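# Seat the upright loose cup onto the empty plug

## Task

Take the free-standing cup whose open, wider end faces upward, flip it so that wide end faces down, and push it fully onto the uncovered plug of the fixture that holds nothing. The cups already sitting on the other fixtures must remain seated there at the finish, and the hand must have released the cup.

## Robot and tools

Robot: two arms. left_arm carries a left hand and sits on the +y side; right_arm carries a right hand on the -y side. Calibrated bases: left_arm at (+0.023, +0.282, 0) m, right_arm at (+0.053, -0.285, 0) m, each turned only slightly about z. A camera stand is fixed behind the arms.

Scene frame: origin on the table surface halfway between the nominal bases, +z up, +x away from the robot over the table, +y toward left_arm. Reported end_effector_position (m) and end_effector_quat_wxyz use this frame and may be a few cm off.

Hand point: a spot fixed to the palm, about 0.15 m out from the wrist flange. Its +z runs along the straight fingers, +y comes out of the palm, +x goes across the palm away from the thumb on the right hand (toward the thumb on the left hand). Straight fingertips sit roughly 0.06 m past the point along +z and 0.06 m behind it along -y. A wrist bracket on the little-finger side can strike objects.

The 28-number row (every value in [-1, 1], always both arms): left_arm dx, dy, dz, rx, ry, rz; left hand little, ring, middle, index, thumb_bend, thumb_turn, force_limit, speed; then the same fourteen for right_arm. The six pose numbers are an offset, not a pose: measured from that arm's Hand target at the beginning of the action or move, along that Hand target's own axes. 1.0 equals 0.6 m for dx, dy, dz and 180 degrees for the rotation vector rx, ry, rz. All rows in one action, and all targets in one move, count from that same starting Hand target, yet each new call starts from the updated Hand target, so repeating an offset moves further. Six zeros re-request the current Hand target. Finger targets: -1 open/straight, +1 curled; thumb_bend -1 straight to +1 bent; thumb_turn -1 beside the palm to +1 opposite the fingers. force_limit maps -1..+1 to about 0..10 N at the fingertip (0..15 N for the two thumb motors). speed rises from near zero at -1 to full at +0.48 and stays full above that. A hand has no neutral value: to keep it unchanged, resend its last executed eight numbers (before any were sent, use hand_measured plus hand_force_limit and hand_speed).

Tools:
execute_actions(actions, cameras): actions is a list of actions; each action is a list of up to 15 rows, one per 1/30 s step, the final row held if fewer. Images appear only for an empty list or when cameras is given (["all"], names, or []).
move(target, speed, blend, blocking, cameras): target is one row or up to 15 rows; straight-line hand paths that end simultaneously, at least 0.5 s, capped at 10 s. speed in m/s, 0.002 to 4.3, default 0.25 (turning up to twice that in rad/s), one value or one per target. blend in m rounds corners at intermediate targets; 0 stops at each. blocking=false returns after about 0.5 s while motion continues. The result adds a move: line (done, off_target, moving, held, fault, plus limits such as paced or held). done means within 10 mm and 2 degrees; neither done nor off_target tells you about contact.
wait(seconds 0 to 10, cameras); stop(cameras) brakes a running move; zoom_image(camera, region [x0,y0,x1,y1] px, at most 504 per side) on the latest image of cam_head_left, cam_head_right, cam_high, cam_left_wrist or cam_right_wrist (all 672x504); show_instructions shows reference pages; finished_scene(scene=1) ends it permanently.

Results: Hand target (the commanded pose after clipping, base for next offsets), hand pose, joint positions/velocities/torques, hand_measured, hand_stopped_by (moving, target, force, stalled, fault), hand_load_n (fingertip load; drops near 0 when a grip is lost), hand_force_limit, hand_speed.

Behaviour to expect: arms settle 1 to 3 cm (sometimes 5) off, usually low, without any contact; send the remaining gap as a fresh offset. Commanded orientation is clipped to 40 degrees from the current one per step. Small moves may not start. Faster moves lag and overshoot more. Keep paths away from an arm's own base.

Gripping: with thumb_turn at +1, objects about 0.035 to 0.065 m wide can be enclosed; handles down to 0.025 m. Each motor runs only when its target changes by at least 0.002, stopping at the target or at force_limit, then locks. For a soft grip close slowly (speed about -0.94 or less). To grip harder, raise force_limit and send a more-closed target; to release, send a more-open one.

Avoid: dropping the cup or releasing it while it moves, knocking seated cups off their fixtures, anything leaving the table, hard impacts on fixed objects, the two hands touching or squeezing each other, pressing toward unreachable poses (motor heat leads to a fault where the arm collapses), and excess fingertip force. Joint ranges (rad): waist ±2.880, shoulder 0 to 3.142, elbow 0 to 3.019, wrist pitch -1.693 to 1.571, wrist yaw ±1.571, wrist roll ±2.094. Loose objects may occasionally be nudged by outside pushes.

Each tool is called after "Call:" as a command line: name --argument value for each argument, lists and objects as JSON in quotes; but a table of rows of numbers goes row by row, as --pt "numbers of a row", without its own name.

Reference images:

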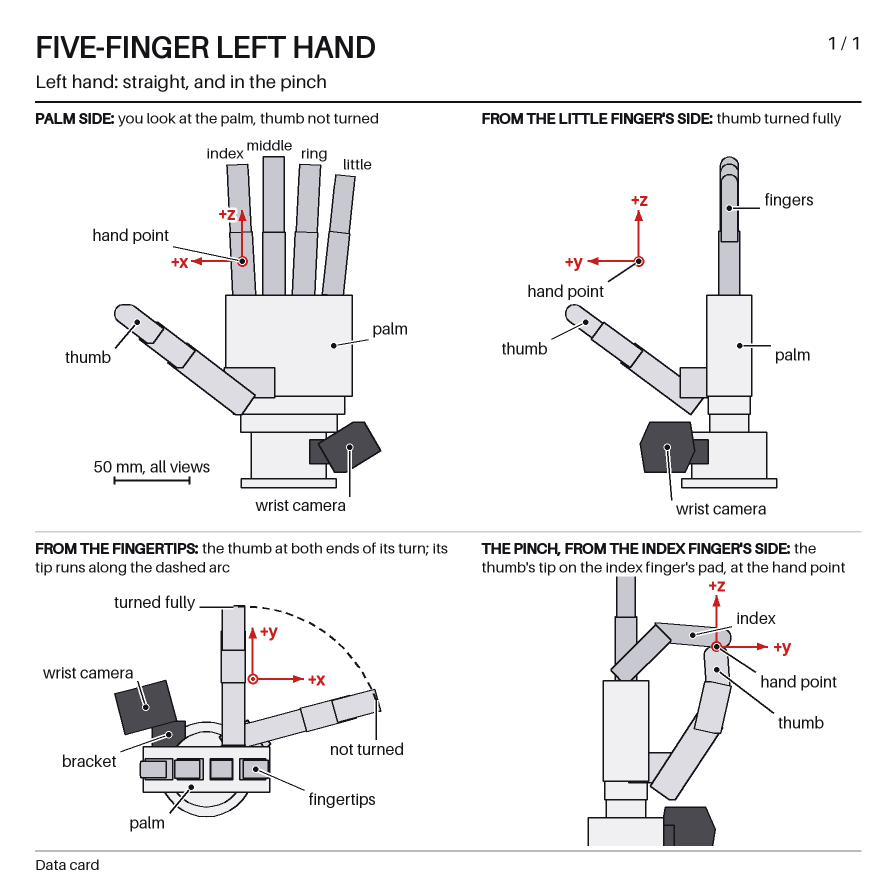

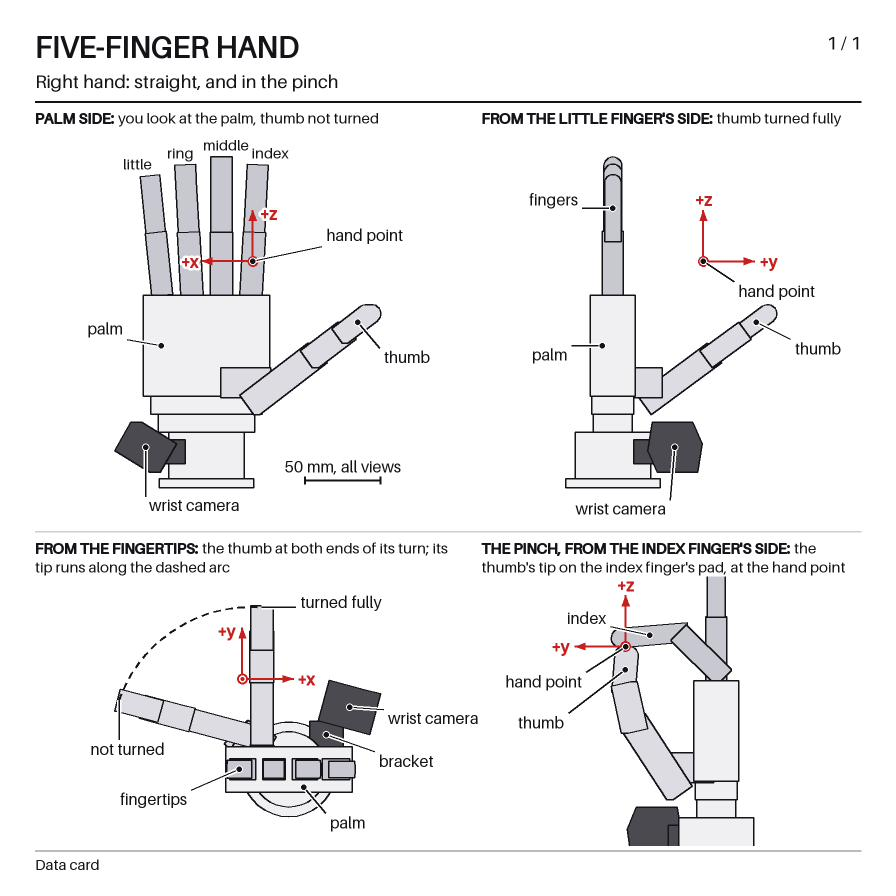

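## Session

Call:
execute_actions --actions '[]'

Scene clock: 0.00 s.
left_arm: end_effector_position=(+0.3245, +0.0291, +0.2828) hand_measured=(-1.000, -1.000, -1.000, -1.000, -1.000, -1.000) hand_load_n=(+0.0, +0.0, +0.0, +0.0, +0.0, +0.0) hand_stopped_by=(target, target, target, target, target, target) hand_force_limit=0.00 hand_speed=-0.80 end_effector_quat_wxyz=(+0.119, +0.445, +0.811, -0.361) | right_arm: end_effector_position=(+0.2771, -0.2225, +0.1183) hand_measured=(-1.000, -1.000, -1.000, -1.000, -1.000, -1.000) hand_load_n=(+0.0, +0.0, +0.0, +0.0, +0.0, +0.0) hand_stopped_by=(target, target, target, target, target, target) hand_force_limit=0.00 hand_speed=-0.80 end_effector_quat_wxyz=(+0.346, -0.530, +0.753, -0.177)
Joint positions: left_arm=[-0.46 1.162 1.245 -1.36 0.734 1.967] | right_arm=[-0.045 0.338 0.374 -0.818 -0.145 0.341]
Joint velocities: within noise
Joint torques (N m): no reading
Heat: left arm: hottest elbow 26 °C; right arm: hottest waist 25 °C.
Hand target: left_arm +0.3299, +0.0262, +0.2951; +0.132, +0.448, +0.807, -0.361 | right_arm +0.2840, -0.2230, +0.1351; +0.359, -0.528, +0.747, -0.187

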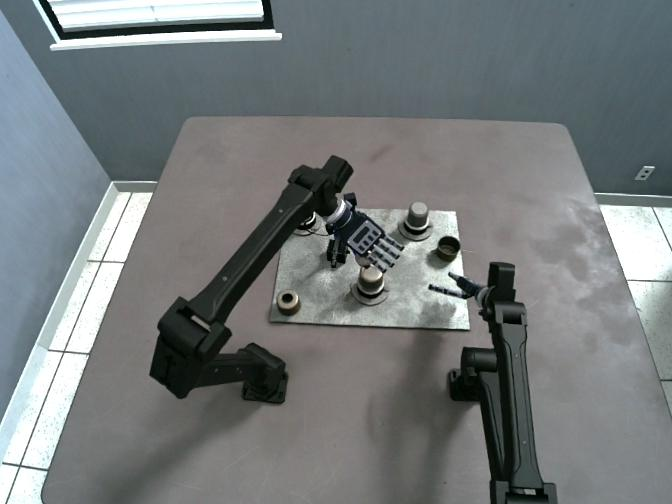

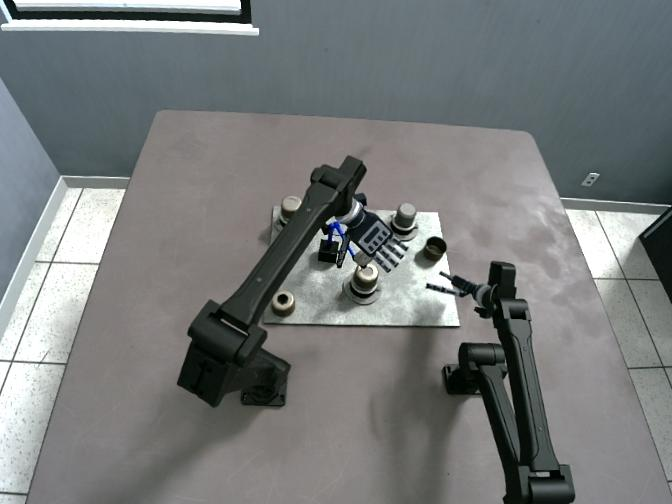

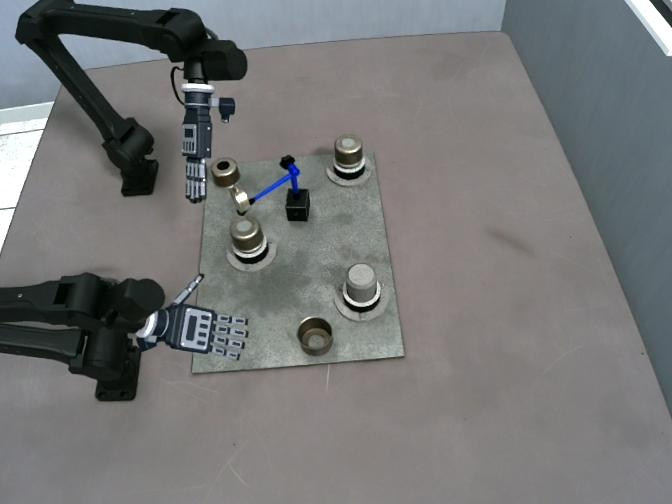

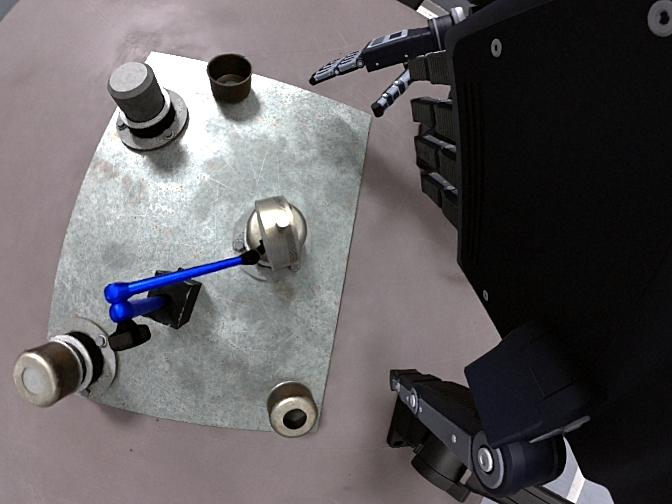

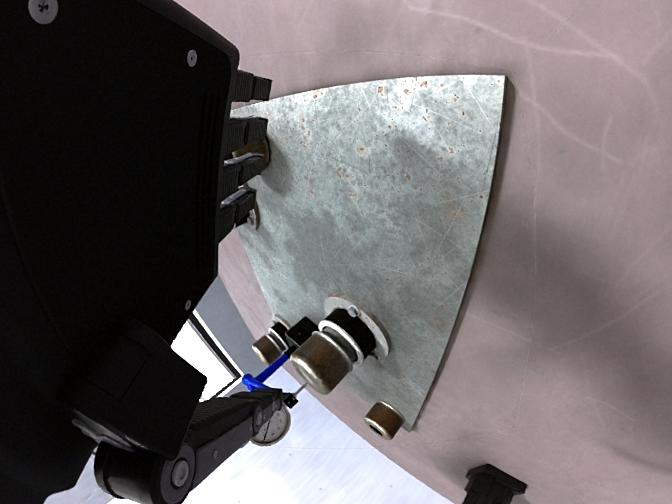

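Call:
zoom_image --camera "cam_high" --region '[180, 120, 420, 380]'

Call:
zoom_image --camera "cam_head_left" --region '[260, 180, 500, 350]'

Call:
zoom_image --camera "cam_left_wrist" --region '[0, 30, 380, 450]'

Scaled by 1.938.

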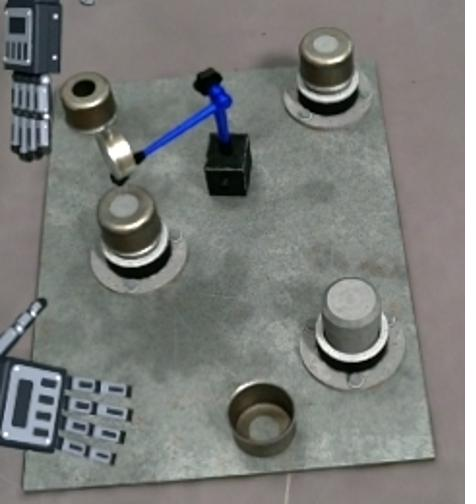

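Scaled by 2.100.

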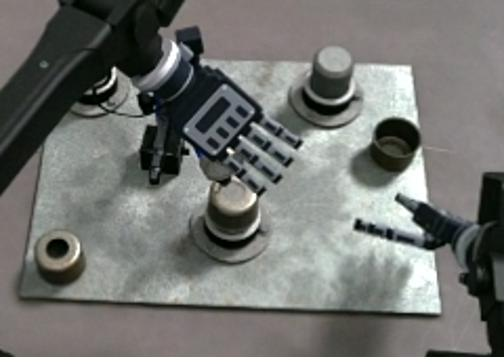

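Scaled by 1.200 from the camera's 672x504 image, which has a finer 960x720 frame.

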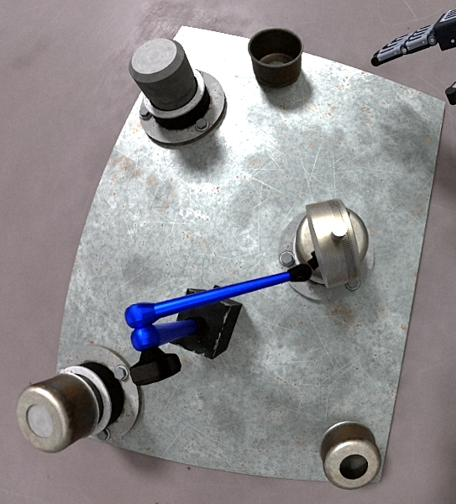

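Call:
zoom_image --camera "cam_head_left" --region '[140, 300, 600, 504]'

Call:
zoom_image --camera "cam_head_right" --region '[140, 300, 600, 504]'

Call:
zoom_image --camera "cam_high" --region '[0, 100, 300, 420]'

Call:
zoom_image --camera "cam_head_right" --region '[250, 190, 480, 340]'

Call:
zoom_image --camera "cam_high" --region '[280, 240, 420, 380]'

Scaled by 1.096.

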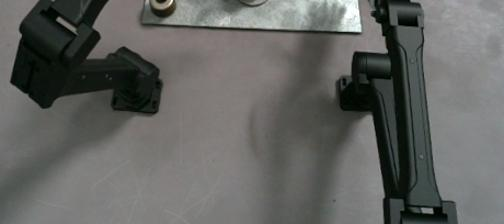

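Scaled by 1.096.

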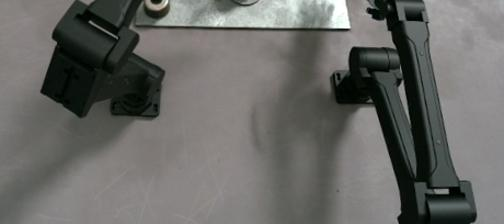

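Scaled by 1.575.

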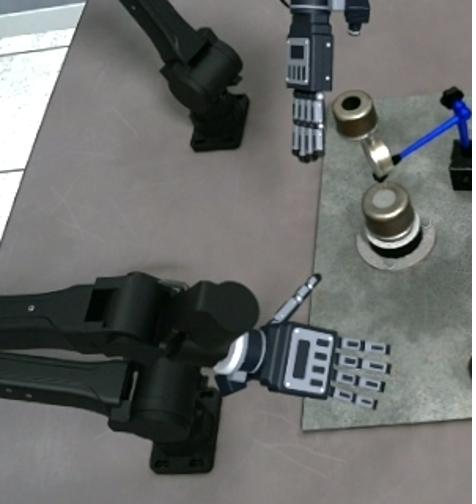

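Scaled by 2.191.

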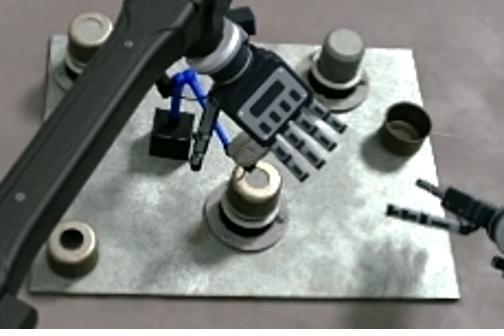

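Scaled by 3.600.

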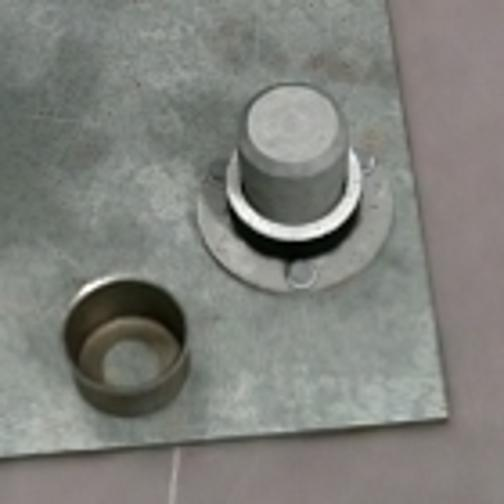

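Call:
move --target '[0,0,0,0,0,0,-1,-1,-1,-1,-1,-1,0,-0.8, 0.038,-0.068,-0.0147,0.2107,0.185,-0.600,-1,-1,-1,-1,-1,1,0,0]' --speed 0.25 --cameras '["all"]'

Scene clock: 178.10 s.
left_arm: end_effector_position=(+0.3245, +0.0291, +0.2828) hand_measured=(-1.000, -1.000, -1.000, -1.000, -1.000, -1.000) hand_load_n=(+0.0, +0.0, +0.0, +0.0, -0.5, +0.0) hand_stopped_by=(target, target, target, target, target, target) hand_force_limit=0.00 hand_speed=-0.80 end_effector_quat_wxyz=(+0.119, +0.445, +0.811, -0.361) | right_arm: end_effector_position=(+0.2979, -0.2583, +0.1470) hand_measured=(-1.000, -1.000, -1.000, -1.000, -1.000, +1.000) hand_load_n=(+0.0, +0.0, +0.0, +0.0, +0.0, +0.0) hand_stopped_by=(target, target, target, target, target, target) hand_force_limit=0.00 hand_speed=0.00 end_effector_quat_wxyz=(-0.034, +0.726, -0.070, +0.683)
Joint positions: left_arm=[-0.46 1.162 1.245 -1.36 0.734 1.967] | right_arm=[1.034 0.106 0.028 -0.053 1.059 -1.31]
Joint torques (N m): left_arm=[2.37 -8.76 10.1 0.75 0.62 0.08] | right_arm=[2.55 4.89 10.02 1.21 0.17 0.08]
Heat: left arm: hottest elbow 38 °C; right arm: hottest elbow 35 °C.
Hand target: left_arm +0.3299, +0.0262, +0.2951; +0.132, +0.448, +0.807, -0.361 | right_arm +0.2981, -0.2578, +0.1490; -0.035, +0.726, -0.072, +0.683 (not the last commanded pose)
Off the commanded pose: left_arm 0.014 m, 2 deg | right_arm 0.013 m, 10 deg.
move: held (right_arm; a check stopped the path), off_target (left_arm); limits=held
pose unreachable (right arm): on one or more control steps of this call, first in action 0 (counted from 0), this arm could not follow its commanded pose, so it was not sent that pose on those steps. It may still have moved: this result reports where it is.
cause: moving toward the commanded pose would bring two parts of the arm too close to each other (joints 2 (shoulder) and 3 (elbow) lie between them).

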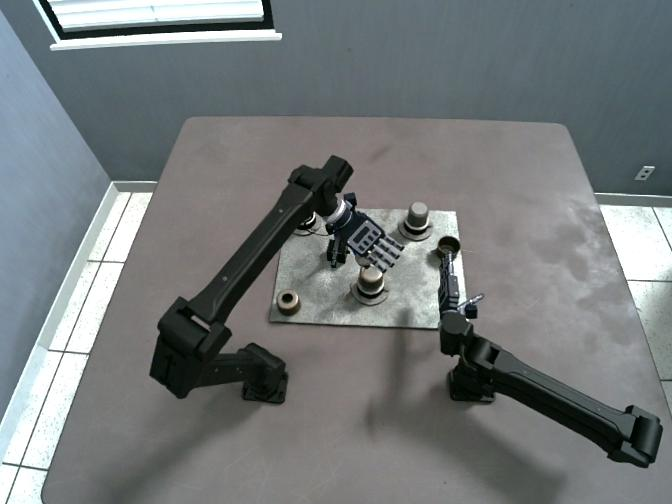

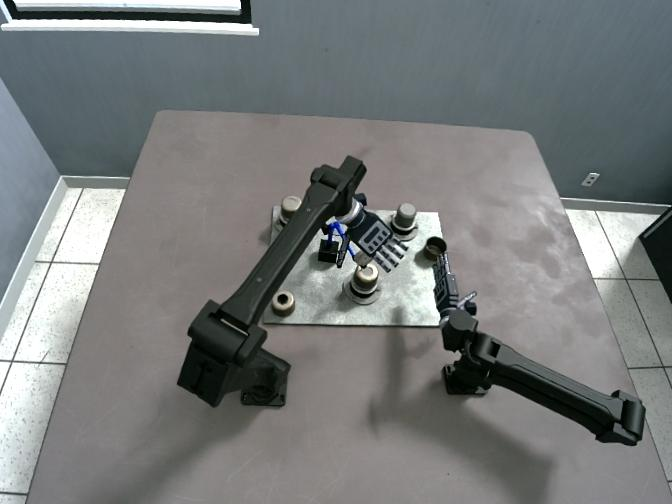

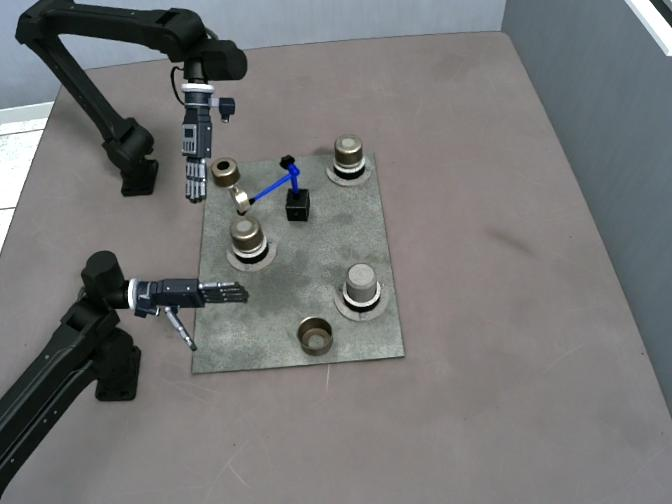

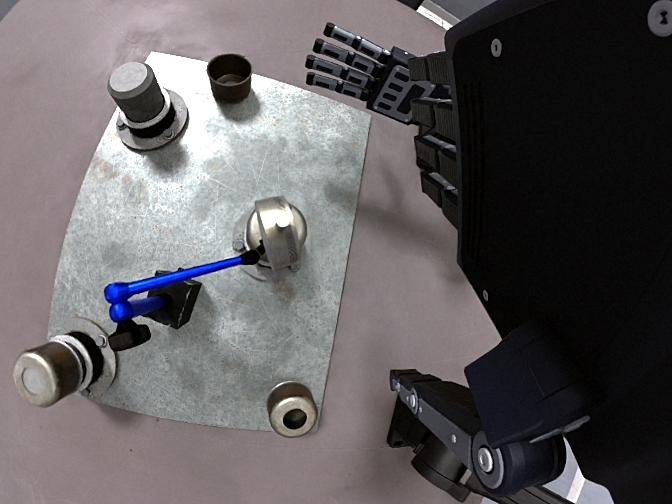

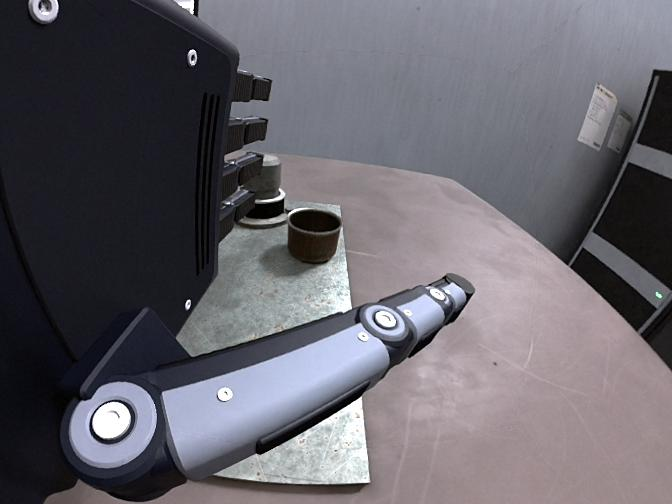

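Call:
zoom_image --camera "cam_high" --region '[285, 255, 405, 375]'

Call:
zoom_image --camera "cam_right_wrist" --region '[200, 120, 380, 300]'

Call:
zoom_image --camera "cam_left_wrist" --region '[80, 30, 280, 180]'

Scaled by 4.200.

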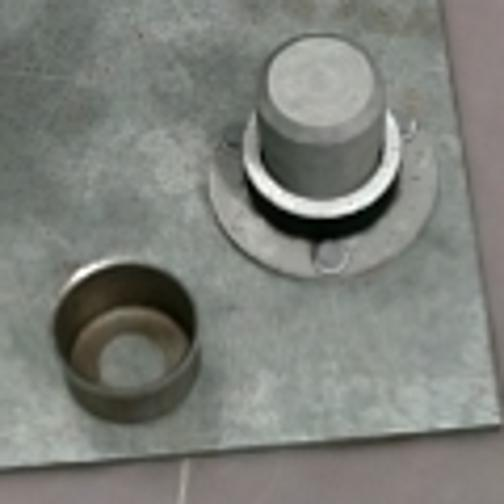

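Scaled by 2.800 from the camera's 672x504 image, which has a finer 960x720 frame.

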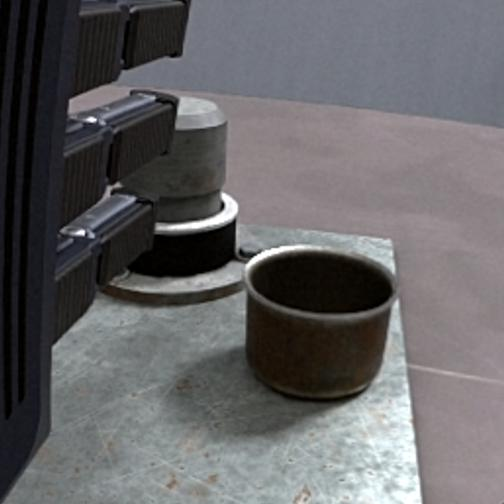

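Scaled by 2.520 from the camera's 672x504 image, which has a finer 960x720 frame.

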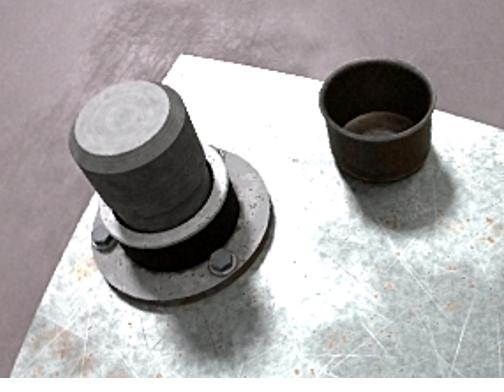

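Call:
move --target '[0,0,0,0,0,0,-1,-1,-1,-1,-1,-1,0,-0.8, -0.001,-0.060,0.100,0.0167,0.0194,-0.0481,-1,-1,-1,-1,-1,1,0,0]' --speed 0.2 --cameras '["all"]'

Scene clock: 294.37 s.
left_arm: end_effector_position=(+0.3245, +0.0291, +0.2828) hand_measured=(-1.000, -1.000, -1.000, -1.000, -1.000, -1.000) hand_load_n=(+0.5, +0.0, +0.0, +0.0, +0.0, +0.0) hand_stopped_by=(target, target, target, target, target, target) hand_force_limit=0.00 hand_speed=-0.80 end_effector_quat_wxyz=(+0.119, +0.445, +0.811, -0.361) | right_arm: end_effector_position=(+0.3544, -0.2274, +0.1398) hand_measured=(-1.000, -1.000, -1.000, -1.000, -1.000, +1.000) hand_load_n=(+0.0, +0.5, +0.0, +0.0, +0.0, +0.0) hand_stopped_by=(target, target, target, target, target, target) hand_force_limit=0.00 hand_speed=0.00 end_effector_quat_wxyz=(-0.002, +0.715, +0.004, +0.700)
Joint positions: left_arm=[-0.46 1.162 1.245 -1.36 0.734 1.967] | right_arm=[0.843 0.888 0.025 0.832 0.816 -1.551]
Joint torques (N m): left_arm=[2.26 -9.35 10.22 0.66 0.62 0.04] | right_arm=[2.08 1.14 8.34 2.21 0.17 -0.14]
Heat: left arm: hottest elbow 39 °C; right arm: hottest elbow 35 °C.
Hand target: left_arm +0.3299, +0.0262, +0.2951; +0.132, +0.448, +0.807, -0.361 | right_arm +0.3599, -0.2249, +0.1498; +0.000, +0.707, +0.000, +0.707
Off the commanded pose: left_arm 0.014 m, 2 deg | right_arm 0.012 m, 1 deg.
move: off_target (left_arm, right_arm)

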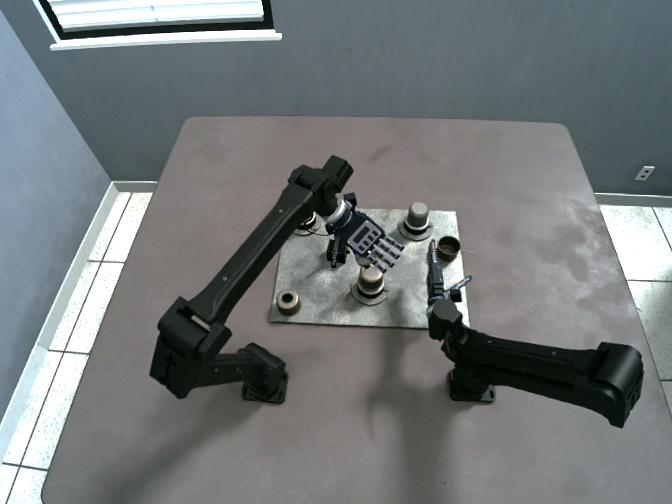

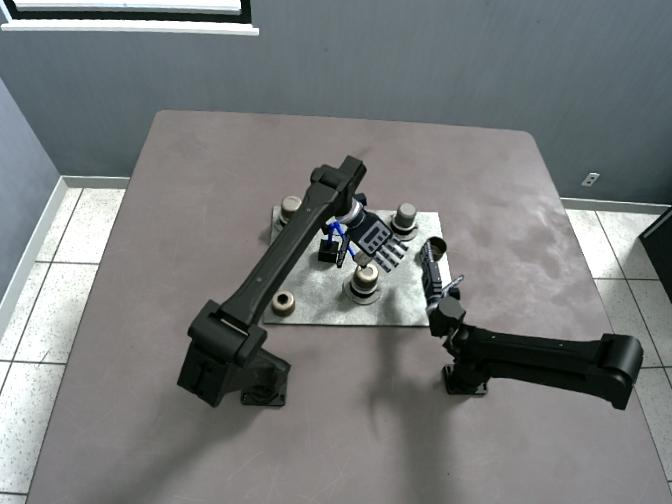

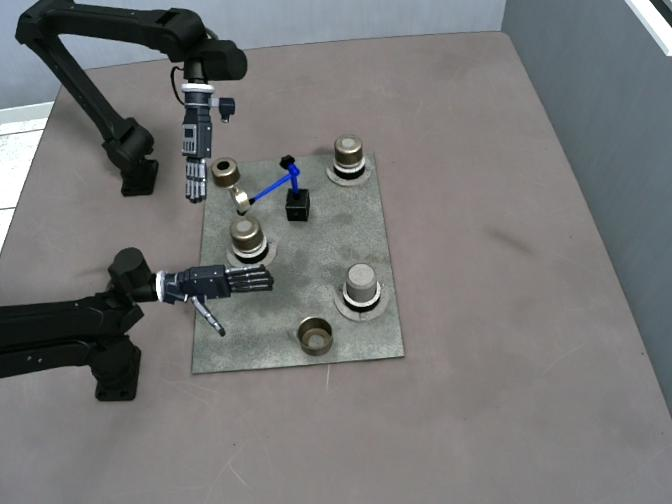

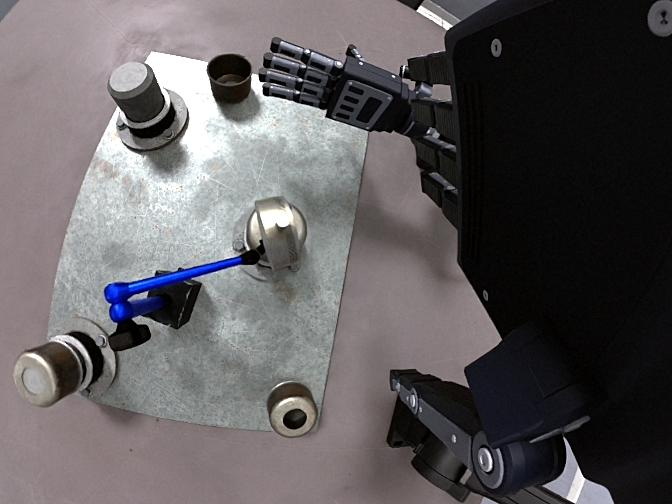

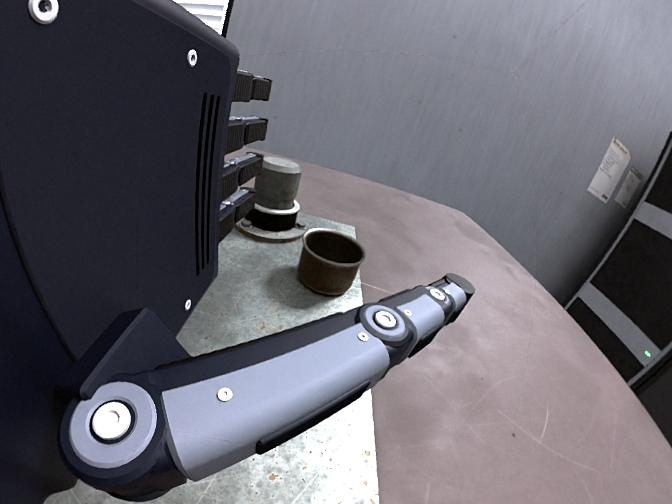

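Call:
move --target '[0,0,0,0,0,0,-1,-1,-1,-1,-1,-1,0,-0.8, -0.135,0,-0.0583,0,0,0,-1,-1,-1,-1,-1,1,0,0]' --speed 0.2 --cameras '["cam_high","cam_left_wrist","cam_right_wrist","cam_head_right"]'

Call:
zoom_image --camera "cam_high" --region '[140, 240, 400, 400]'

Call:
zoom_image --camera "cam_left_wrist" --region '[80, 20, 440, 200]'

Scene clock: 316.00 s.
left_arm: end_effector_position=(+0.3245, +0.0291, +0.2828) hand_measured=(-1.000, -1.000, -1.000, -1.000, -1.000, -1.000) hand_load_n=(+0.0, +0.0, +0.0, +0.0, +0.0, +0.0) hand_stopped_by=(target, target, target, target, target, target) hand_force_limit=0.00 hand_speed=-0.80 end_effector_quat_wxyz=(+0.119, +0.445, +0.811, -0.361) | right_arm: end_effector_position=(+0.3539, -0.2291, +0.1390) hand_measured=(-1.000, -1.000, -1.000, -1.000, -1.000, +1.000) hand_load_n=(+0.0, +0.0, +0.0, +0.0, +0.0, +0.5) hand_stopped_by=(target, target, target, target, target, target) hand_force_limit=0.00 hand_speed=0.00 end_effector_quat_wxyz=(+0.000, +0.713, -0.001, +0.701)
Joint positions: left_arm=[-0.46 1.162 1.245 -1.36 0.734 1.967] | right_arm=[0.845 0.909 0.023 0.861 0.827 -1.551]
Joint torques (N m): left_arm=[2.32 -8.7 10.25 0.68 0.62 0.05] | right_arm=[2.49 -0.56 6.71 1.22 0.01 0.02]
Heat: left arm: hottest elbow 39 °C; right arm: hottest elbow 33 °C.
Hand target: left_arm +0.3299, +0.0262, +0.2951; +0.132, +0.448, +0.807, -0.361 | right_arm +0.3543, -0.2288, +0.1407; -0.001, +0.712, -0.002, +0.702 (not the last commanded pose)
Off the commanded pose: left_arm 0.014 m, 2 deg | right_arm 0.076 m, 1 deg.
move: held (right_arm; a check stopped the path), off_target (left_arm); limits=held
pose unreachable (right arm): on one or more control steps of this call, first in action 0 (counted from 0), this arm could not follow its commanded pose, so it was not sent that pose on those steps. It may still have moved: this result reports where it is.
cause: moving toward the commanded pose would bring two parts of the arm too close to each other (joints 2 (shoulder) and 3 (elbow) lie between them).
Images, in order (width x height): cam_head_right 672x504, cam_high 672x504, cam_left_wrist 672x504, cam_right_wrist 672x504.

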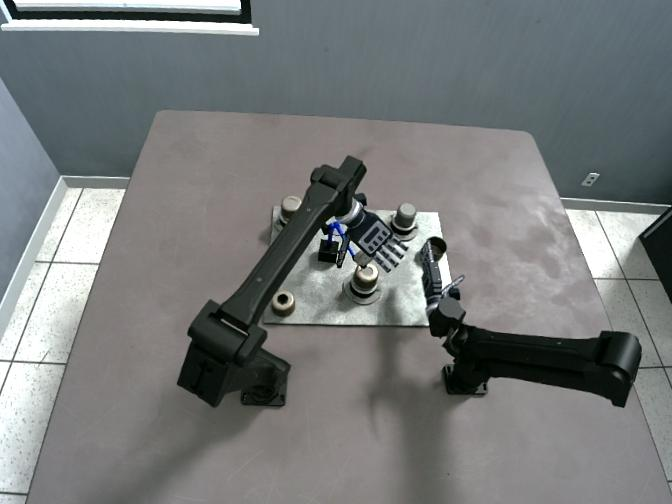

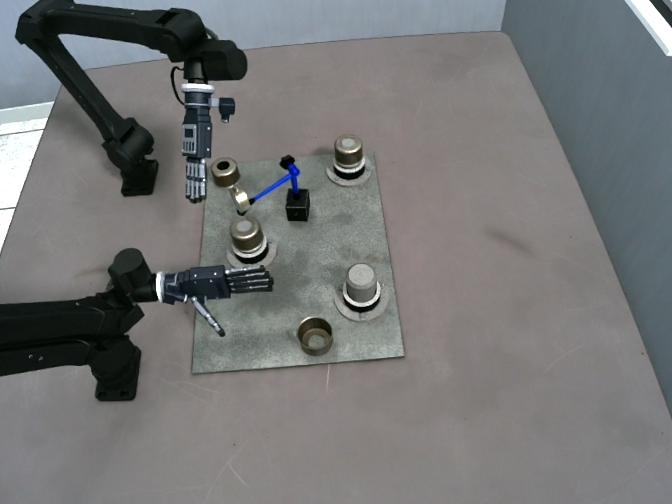

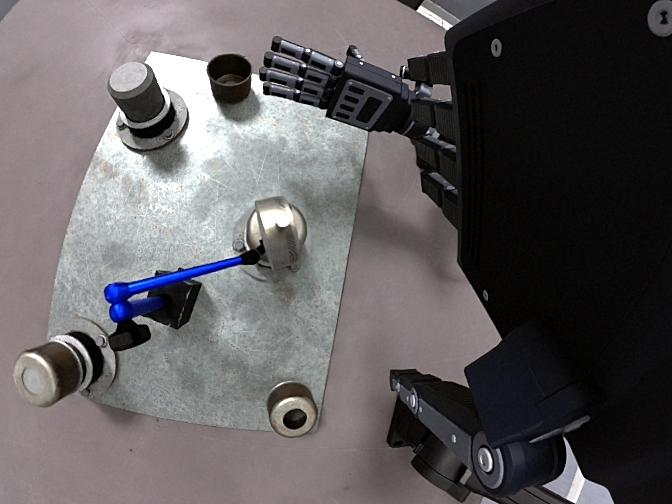

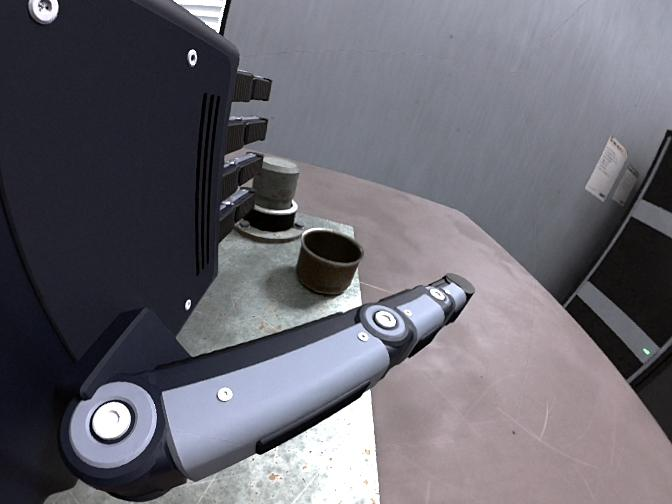

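Scaled by 1.938.

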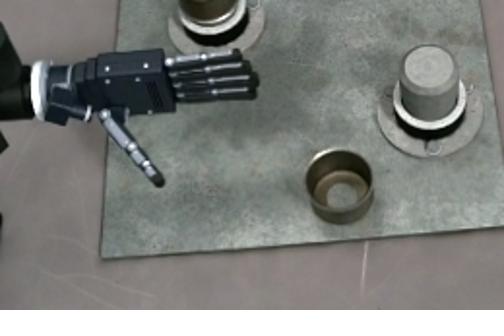

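Scaled by 1.400 from the camera's 672x504 image, which has a finer 960x720 frame.

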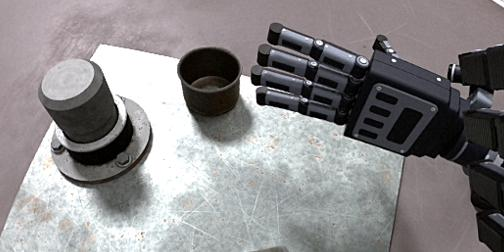

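Call:
move --target '[0,0,0,0,0,0,-1,-1,-1,-1,-1,-1,0,-0.8, 0.07,0.358,-0.177,-0.4407,0.2178,0.5213,-1,-1,-1,-1,-1,1,0,0]' --speed 0.25 --cameras '["cam_high","cam_head_right"]'

Scene clock: 528.23 s.
left_arm: end_effector_position=(+0.3245, +0.0291, +0.2828) hand_measured=(-1.000, -1.000, -1.000, -1.000, -1.000, -1.000) hand_load_n=(+0.0, +0.0, +0.0, +0.0, +0.0, +0.0) hand_stopped_by=(target, target, target, target, target, target) hand_force_limit=0.00 hand_speed=-0.80 end_effector_quat_wxyz=(+0.119, +0.445, +0.811, -0.361) | right_arm: end_effector_position=(+0.3529, -0.2323, +0.1390) hand_measured=(-1.000, -1.000, -1.000, -1.000, -1.000, +1.000) hand_load_n=(+0.0, +0.0, +0.0, +0.0, +0.0, +0.0) hand_stopped_by=(target, target, target, target, target, target) hand_force_limit=0.00 hand_speed=0.00 end_effector_quat_wxyz=(+0.006, +0.713, -0.007, +0.701)
Joint positions: left_arm=[-0.46 1.162 1.245 -1.36 0.734 1.967] | right_arm=[0.845 0.909 0.023 0.861 0.844 -1.551]
Joint torques (N m): left_arm=[2.43 -8.88 10.18 0.65 0.62 0.04] | right_arm=[2.61 0.15 6.5 1.46 -0.02 0.01]
Heat: left arm: hottest elbow 41 °C; right arm: hottest elbow 30 °C.
Hand target: left_arm +0.3299, +0.0262, +0.2951; +0.132, +0.448, +0.807, -0.361 | right_arm +0.3530, -0.2320, +0.1390; +0.005, +0.713, -0.006, +0.701 (not the last commanded pose)
Off the commanded pose: left_arm 0.014 m, 2 deg | right_arm 0.240 m, 129 deg.
move: held (right_arm; a check stopped the path), off_target (left_arm); limits=held
pose unreachable (right arm): on one or more control steps of this call, first in action 0 (counted from 0), this arm could not follow its commanded pose, so it was not sent that pose on those steps. It may still have moved: this result reports where it is.
cause: moving toward the commanded pose would bring two parts of the arm too close to each other (joints 2 (shoulder) and 3 (elbow) lie between them).
Images, in order (width x height): cam_head_right 672x504, cam_high 672x504.

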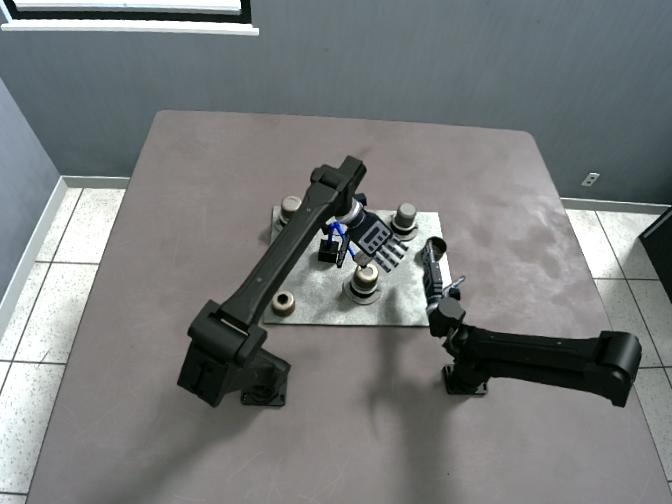

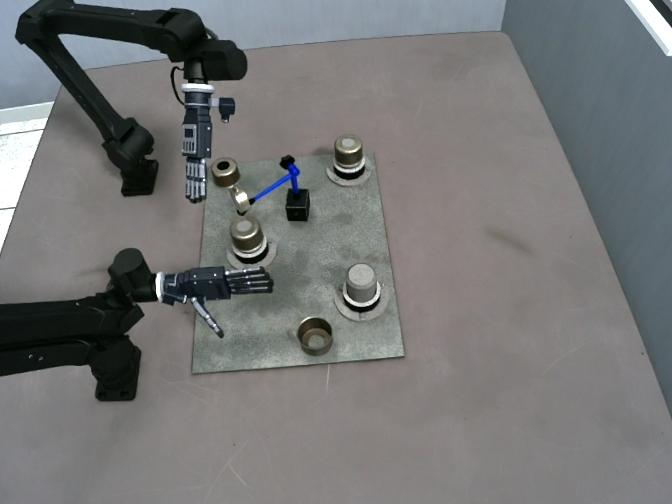

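Call:
move --pt "0 0 0 0 0 0 -1 -1 -1 -1 -1 -1 0 -0.8 0.167 0.0 0.1 0 0 0 -1 -1 -1 -1 -1 1 0 0" --pt "0 0 0 0 0 0 -1 -1 -1 -1 -1 -1 0 -0.8 0.12 0.368 -0.108 -0.4407 0.2178 0.5213 -1 -1 -1 -1 -1 1 0 0" --speed 0.25 --cameras '["cam_high","cam_head_right"]'

Scene clock: 541.03 s.
left_arm: end_effector_position=(+0.3245, +0.0291, +0.2828) hand_measured=(-1.000, -1.000, -1.000, -1.000, -1.000, -1.000) hand_load_n=(+0.0, +0.0, +0.0, +0.0, +0.0, +0.0) hand_stopped_by=(target, target, target, target, target, target) hand_force_limit=0.00 hand_speed=-0.80 end_effector_quat_wxyz=(+0.119, +0.445, +0.811, -0.361) | right_arm: end_effector_position=(+0.2741, -0.4492, +0.1867) hand_measured=(-1.000, -1.000, -1.000, -1.000, -1.000, +1.000) hand_load_n=(+0.0, +0.0, +0.0, +0.0, +0.0, +0.0) hand_stopped_by=(target, target, target, target, target, target) hand_force_limit=0.00 hand_speed=0.00 end_effector_quat_wxyz=(+0.042, -0.124, +0.860, -0.493)
Joint positions: left_arm=[-0.46 1.162 1.245 -1.36 0.734 1.967] | right_arm=[-0.21 0.581 0.589 -0.94 0.883 0.746]
Joint torques (N m): left_arm=[2.49 -8.64 10.11 0.69 0.64 0.06] | right_arm=[2.49 1.85 13.63 0.61 0.47 0.22]
Heat: left arm: hottest elbow 41 °C; right arm: hottest elbow 31 °C.
Hand target: left_arm +0.3299, +0.0262, +0.2951; +0.132, +0.448, +0.807, -0.361 | right_arm +0.2857, -0.4519, +0.2120; +0.061, -0.108, +0.859, -0.498
Off the commanded pose: left_arm 0.014 m, 2 deg | right_arm 0.028 m, 3 deg.
move: off_target (left_arm, right_arm)
Images, in order (width x height): cam_head_right 672x504, cam_high 672x504.

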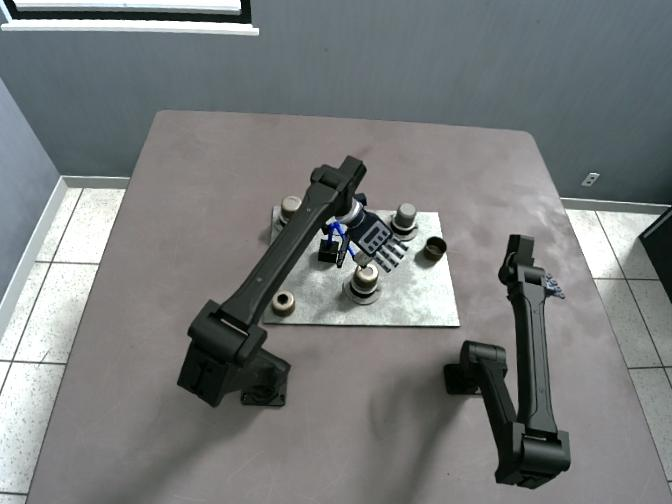

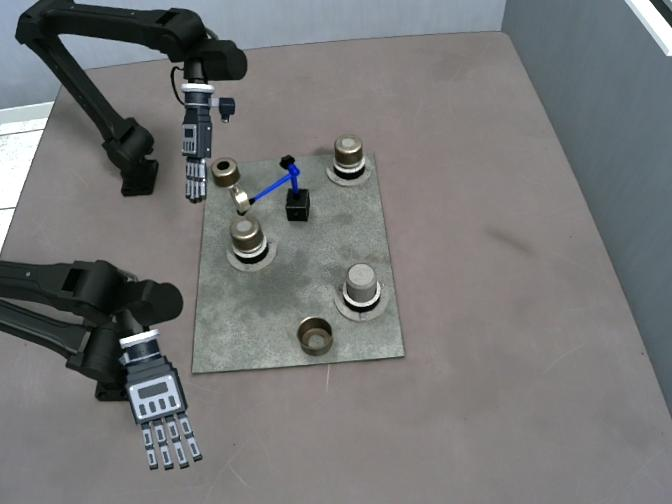

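Call:
move --pt "-0.045 -0.039 -0.059 0 0 0 -1 -1 -1 -1 -1 1 0 0 0 0 0 0 0 0 -1 -1 -1 -1 -1 1 0 0" --pt "-0.2425 0.0163 0.304 -0.2609 -0.3269 0.0439 -1 -1 -1 -1 -1 1 0 0 0 0 0 0 0 0 -1 -1 -1 -1 -1 1 0 0" --speed 0.25 --blend 0.04 --cameras '["all"]'

Scene clock: 572.07 s.
left_arm: end_effector_position=(+0.3967, -0.1748, +0.2156) hand_measured=(-1.000, -1.000, -1.000, -1.000, -1.000, +1.000) hand_load_n=(+0.0, +0.0, +0.0, +0.0, +0.0, +0.5) hand_stopped_by=(target, target, target, target, target, target) hand_force_limit=0.00 hand_speed=0.00 end_effector_quat_wxyz=(+0.669, +0.195, +0.697, -0.167) | right_arm: end_effector_position=(+0.2742, -0.4492, +0.1867) hand_measured=(-1.000, -1.000, -1.000, -1.000, -1.000, +1.000) hand_load_n=(+0.0, +0.0, +0.0, +0.0, +0.0, +0.0) hand_stopped_by=(target, target, target, target, target, target) hand_force_limit=0.00 hand_speed=0.00 end_effector_quat_wxyz=(+0.042, -0.124, +0.860, -0.493)
Joint positions: left_arm=[-1.135 1.568 0.851 0.655 -0.649 1.562] | right_arm=[-0.21 0.581 0.589 -0.94 0.883 0.747]
Joint torques (N m): left_arm=[2.08 -13.86 10.32 2.11 -0.13 0.17] | right_arm=[2.37 1.85 13.63 0.58 0.48 0.21]
Heat: left arm: hottest elbow 41 °C; right arm: hottest elbow 36 °C.
Hand target: left_arm +0.3998, -0.1897, +0.2404; +0.683, +0.183, +0.683, -0.183 | right_arm +0.2857, -0.4519, +0.2120; +0.061, -0.108, +0.859, -0.498
Off the commanded pose: left_arm 0.029 m, 3 deg | right_arm 0.028 m, 3 deg.
move: off_target (left_arm, right_arm); blend cut to 0.0252 m at target 1

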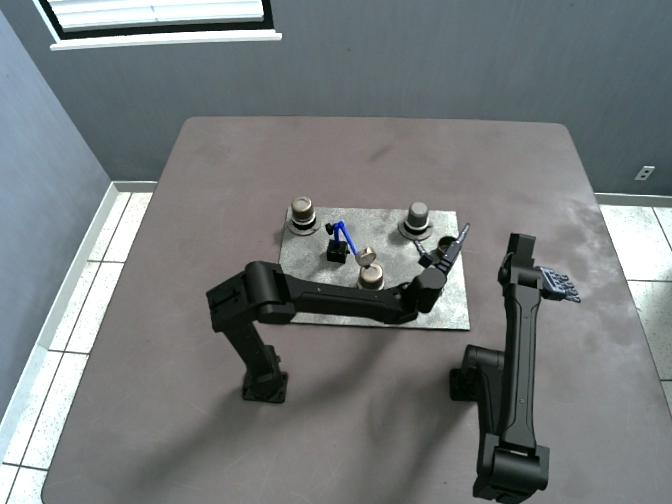

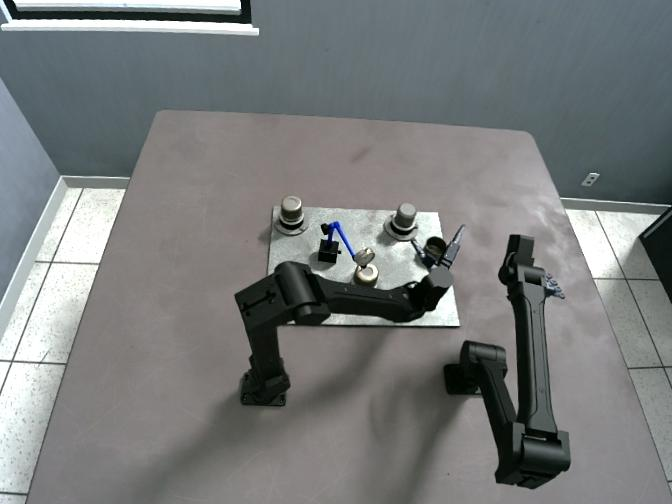

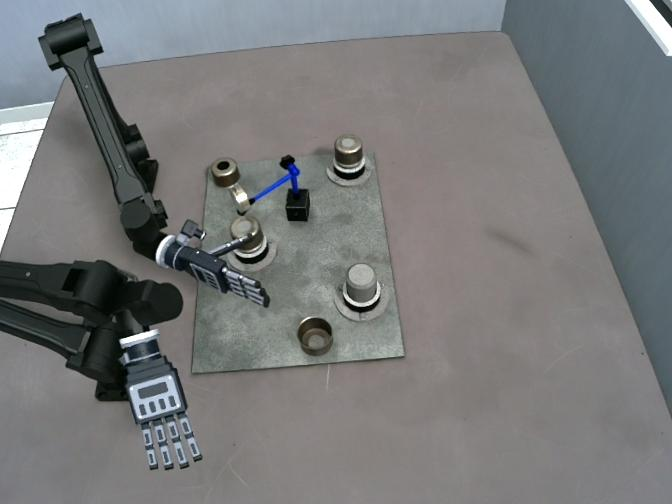

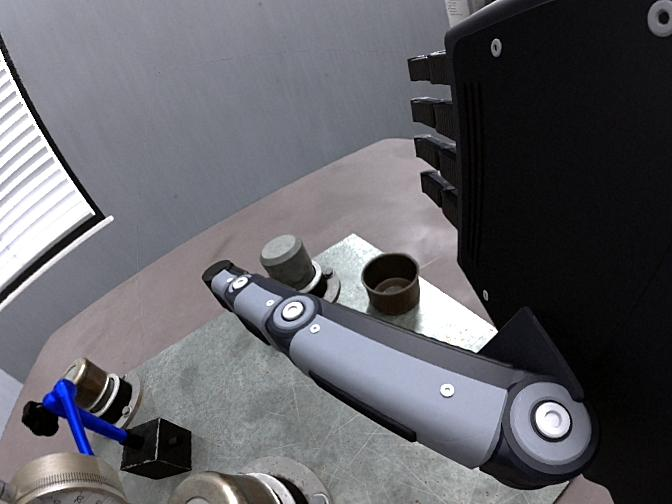

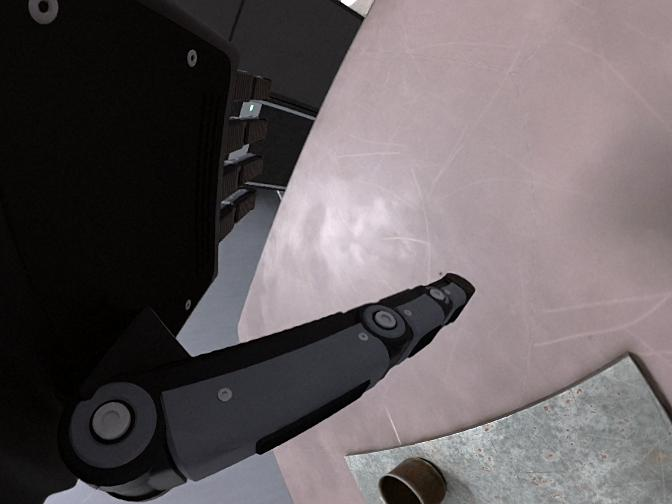

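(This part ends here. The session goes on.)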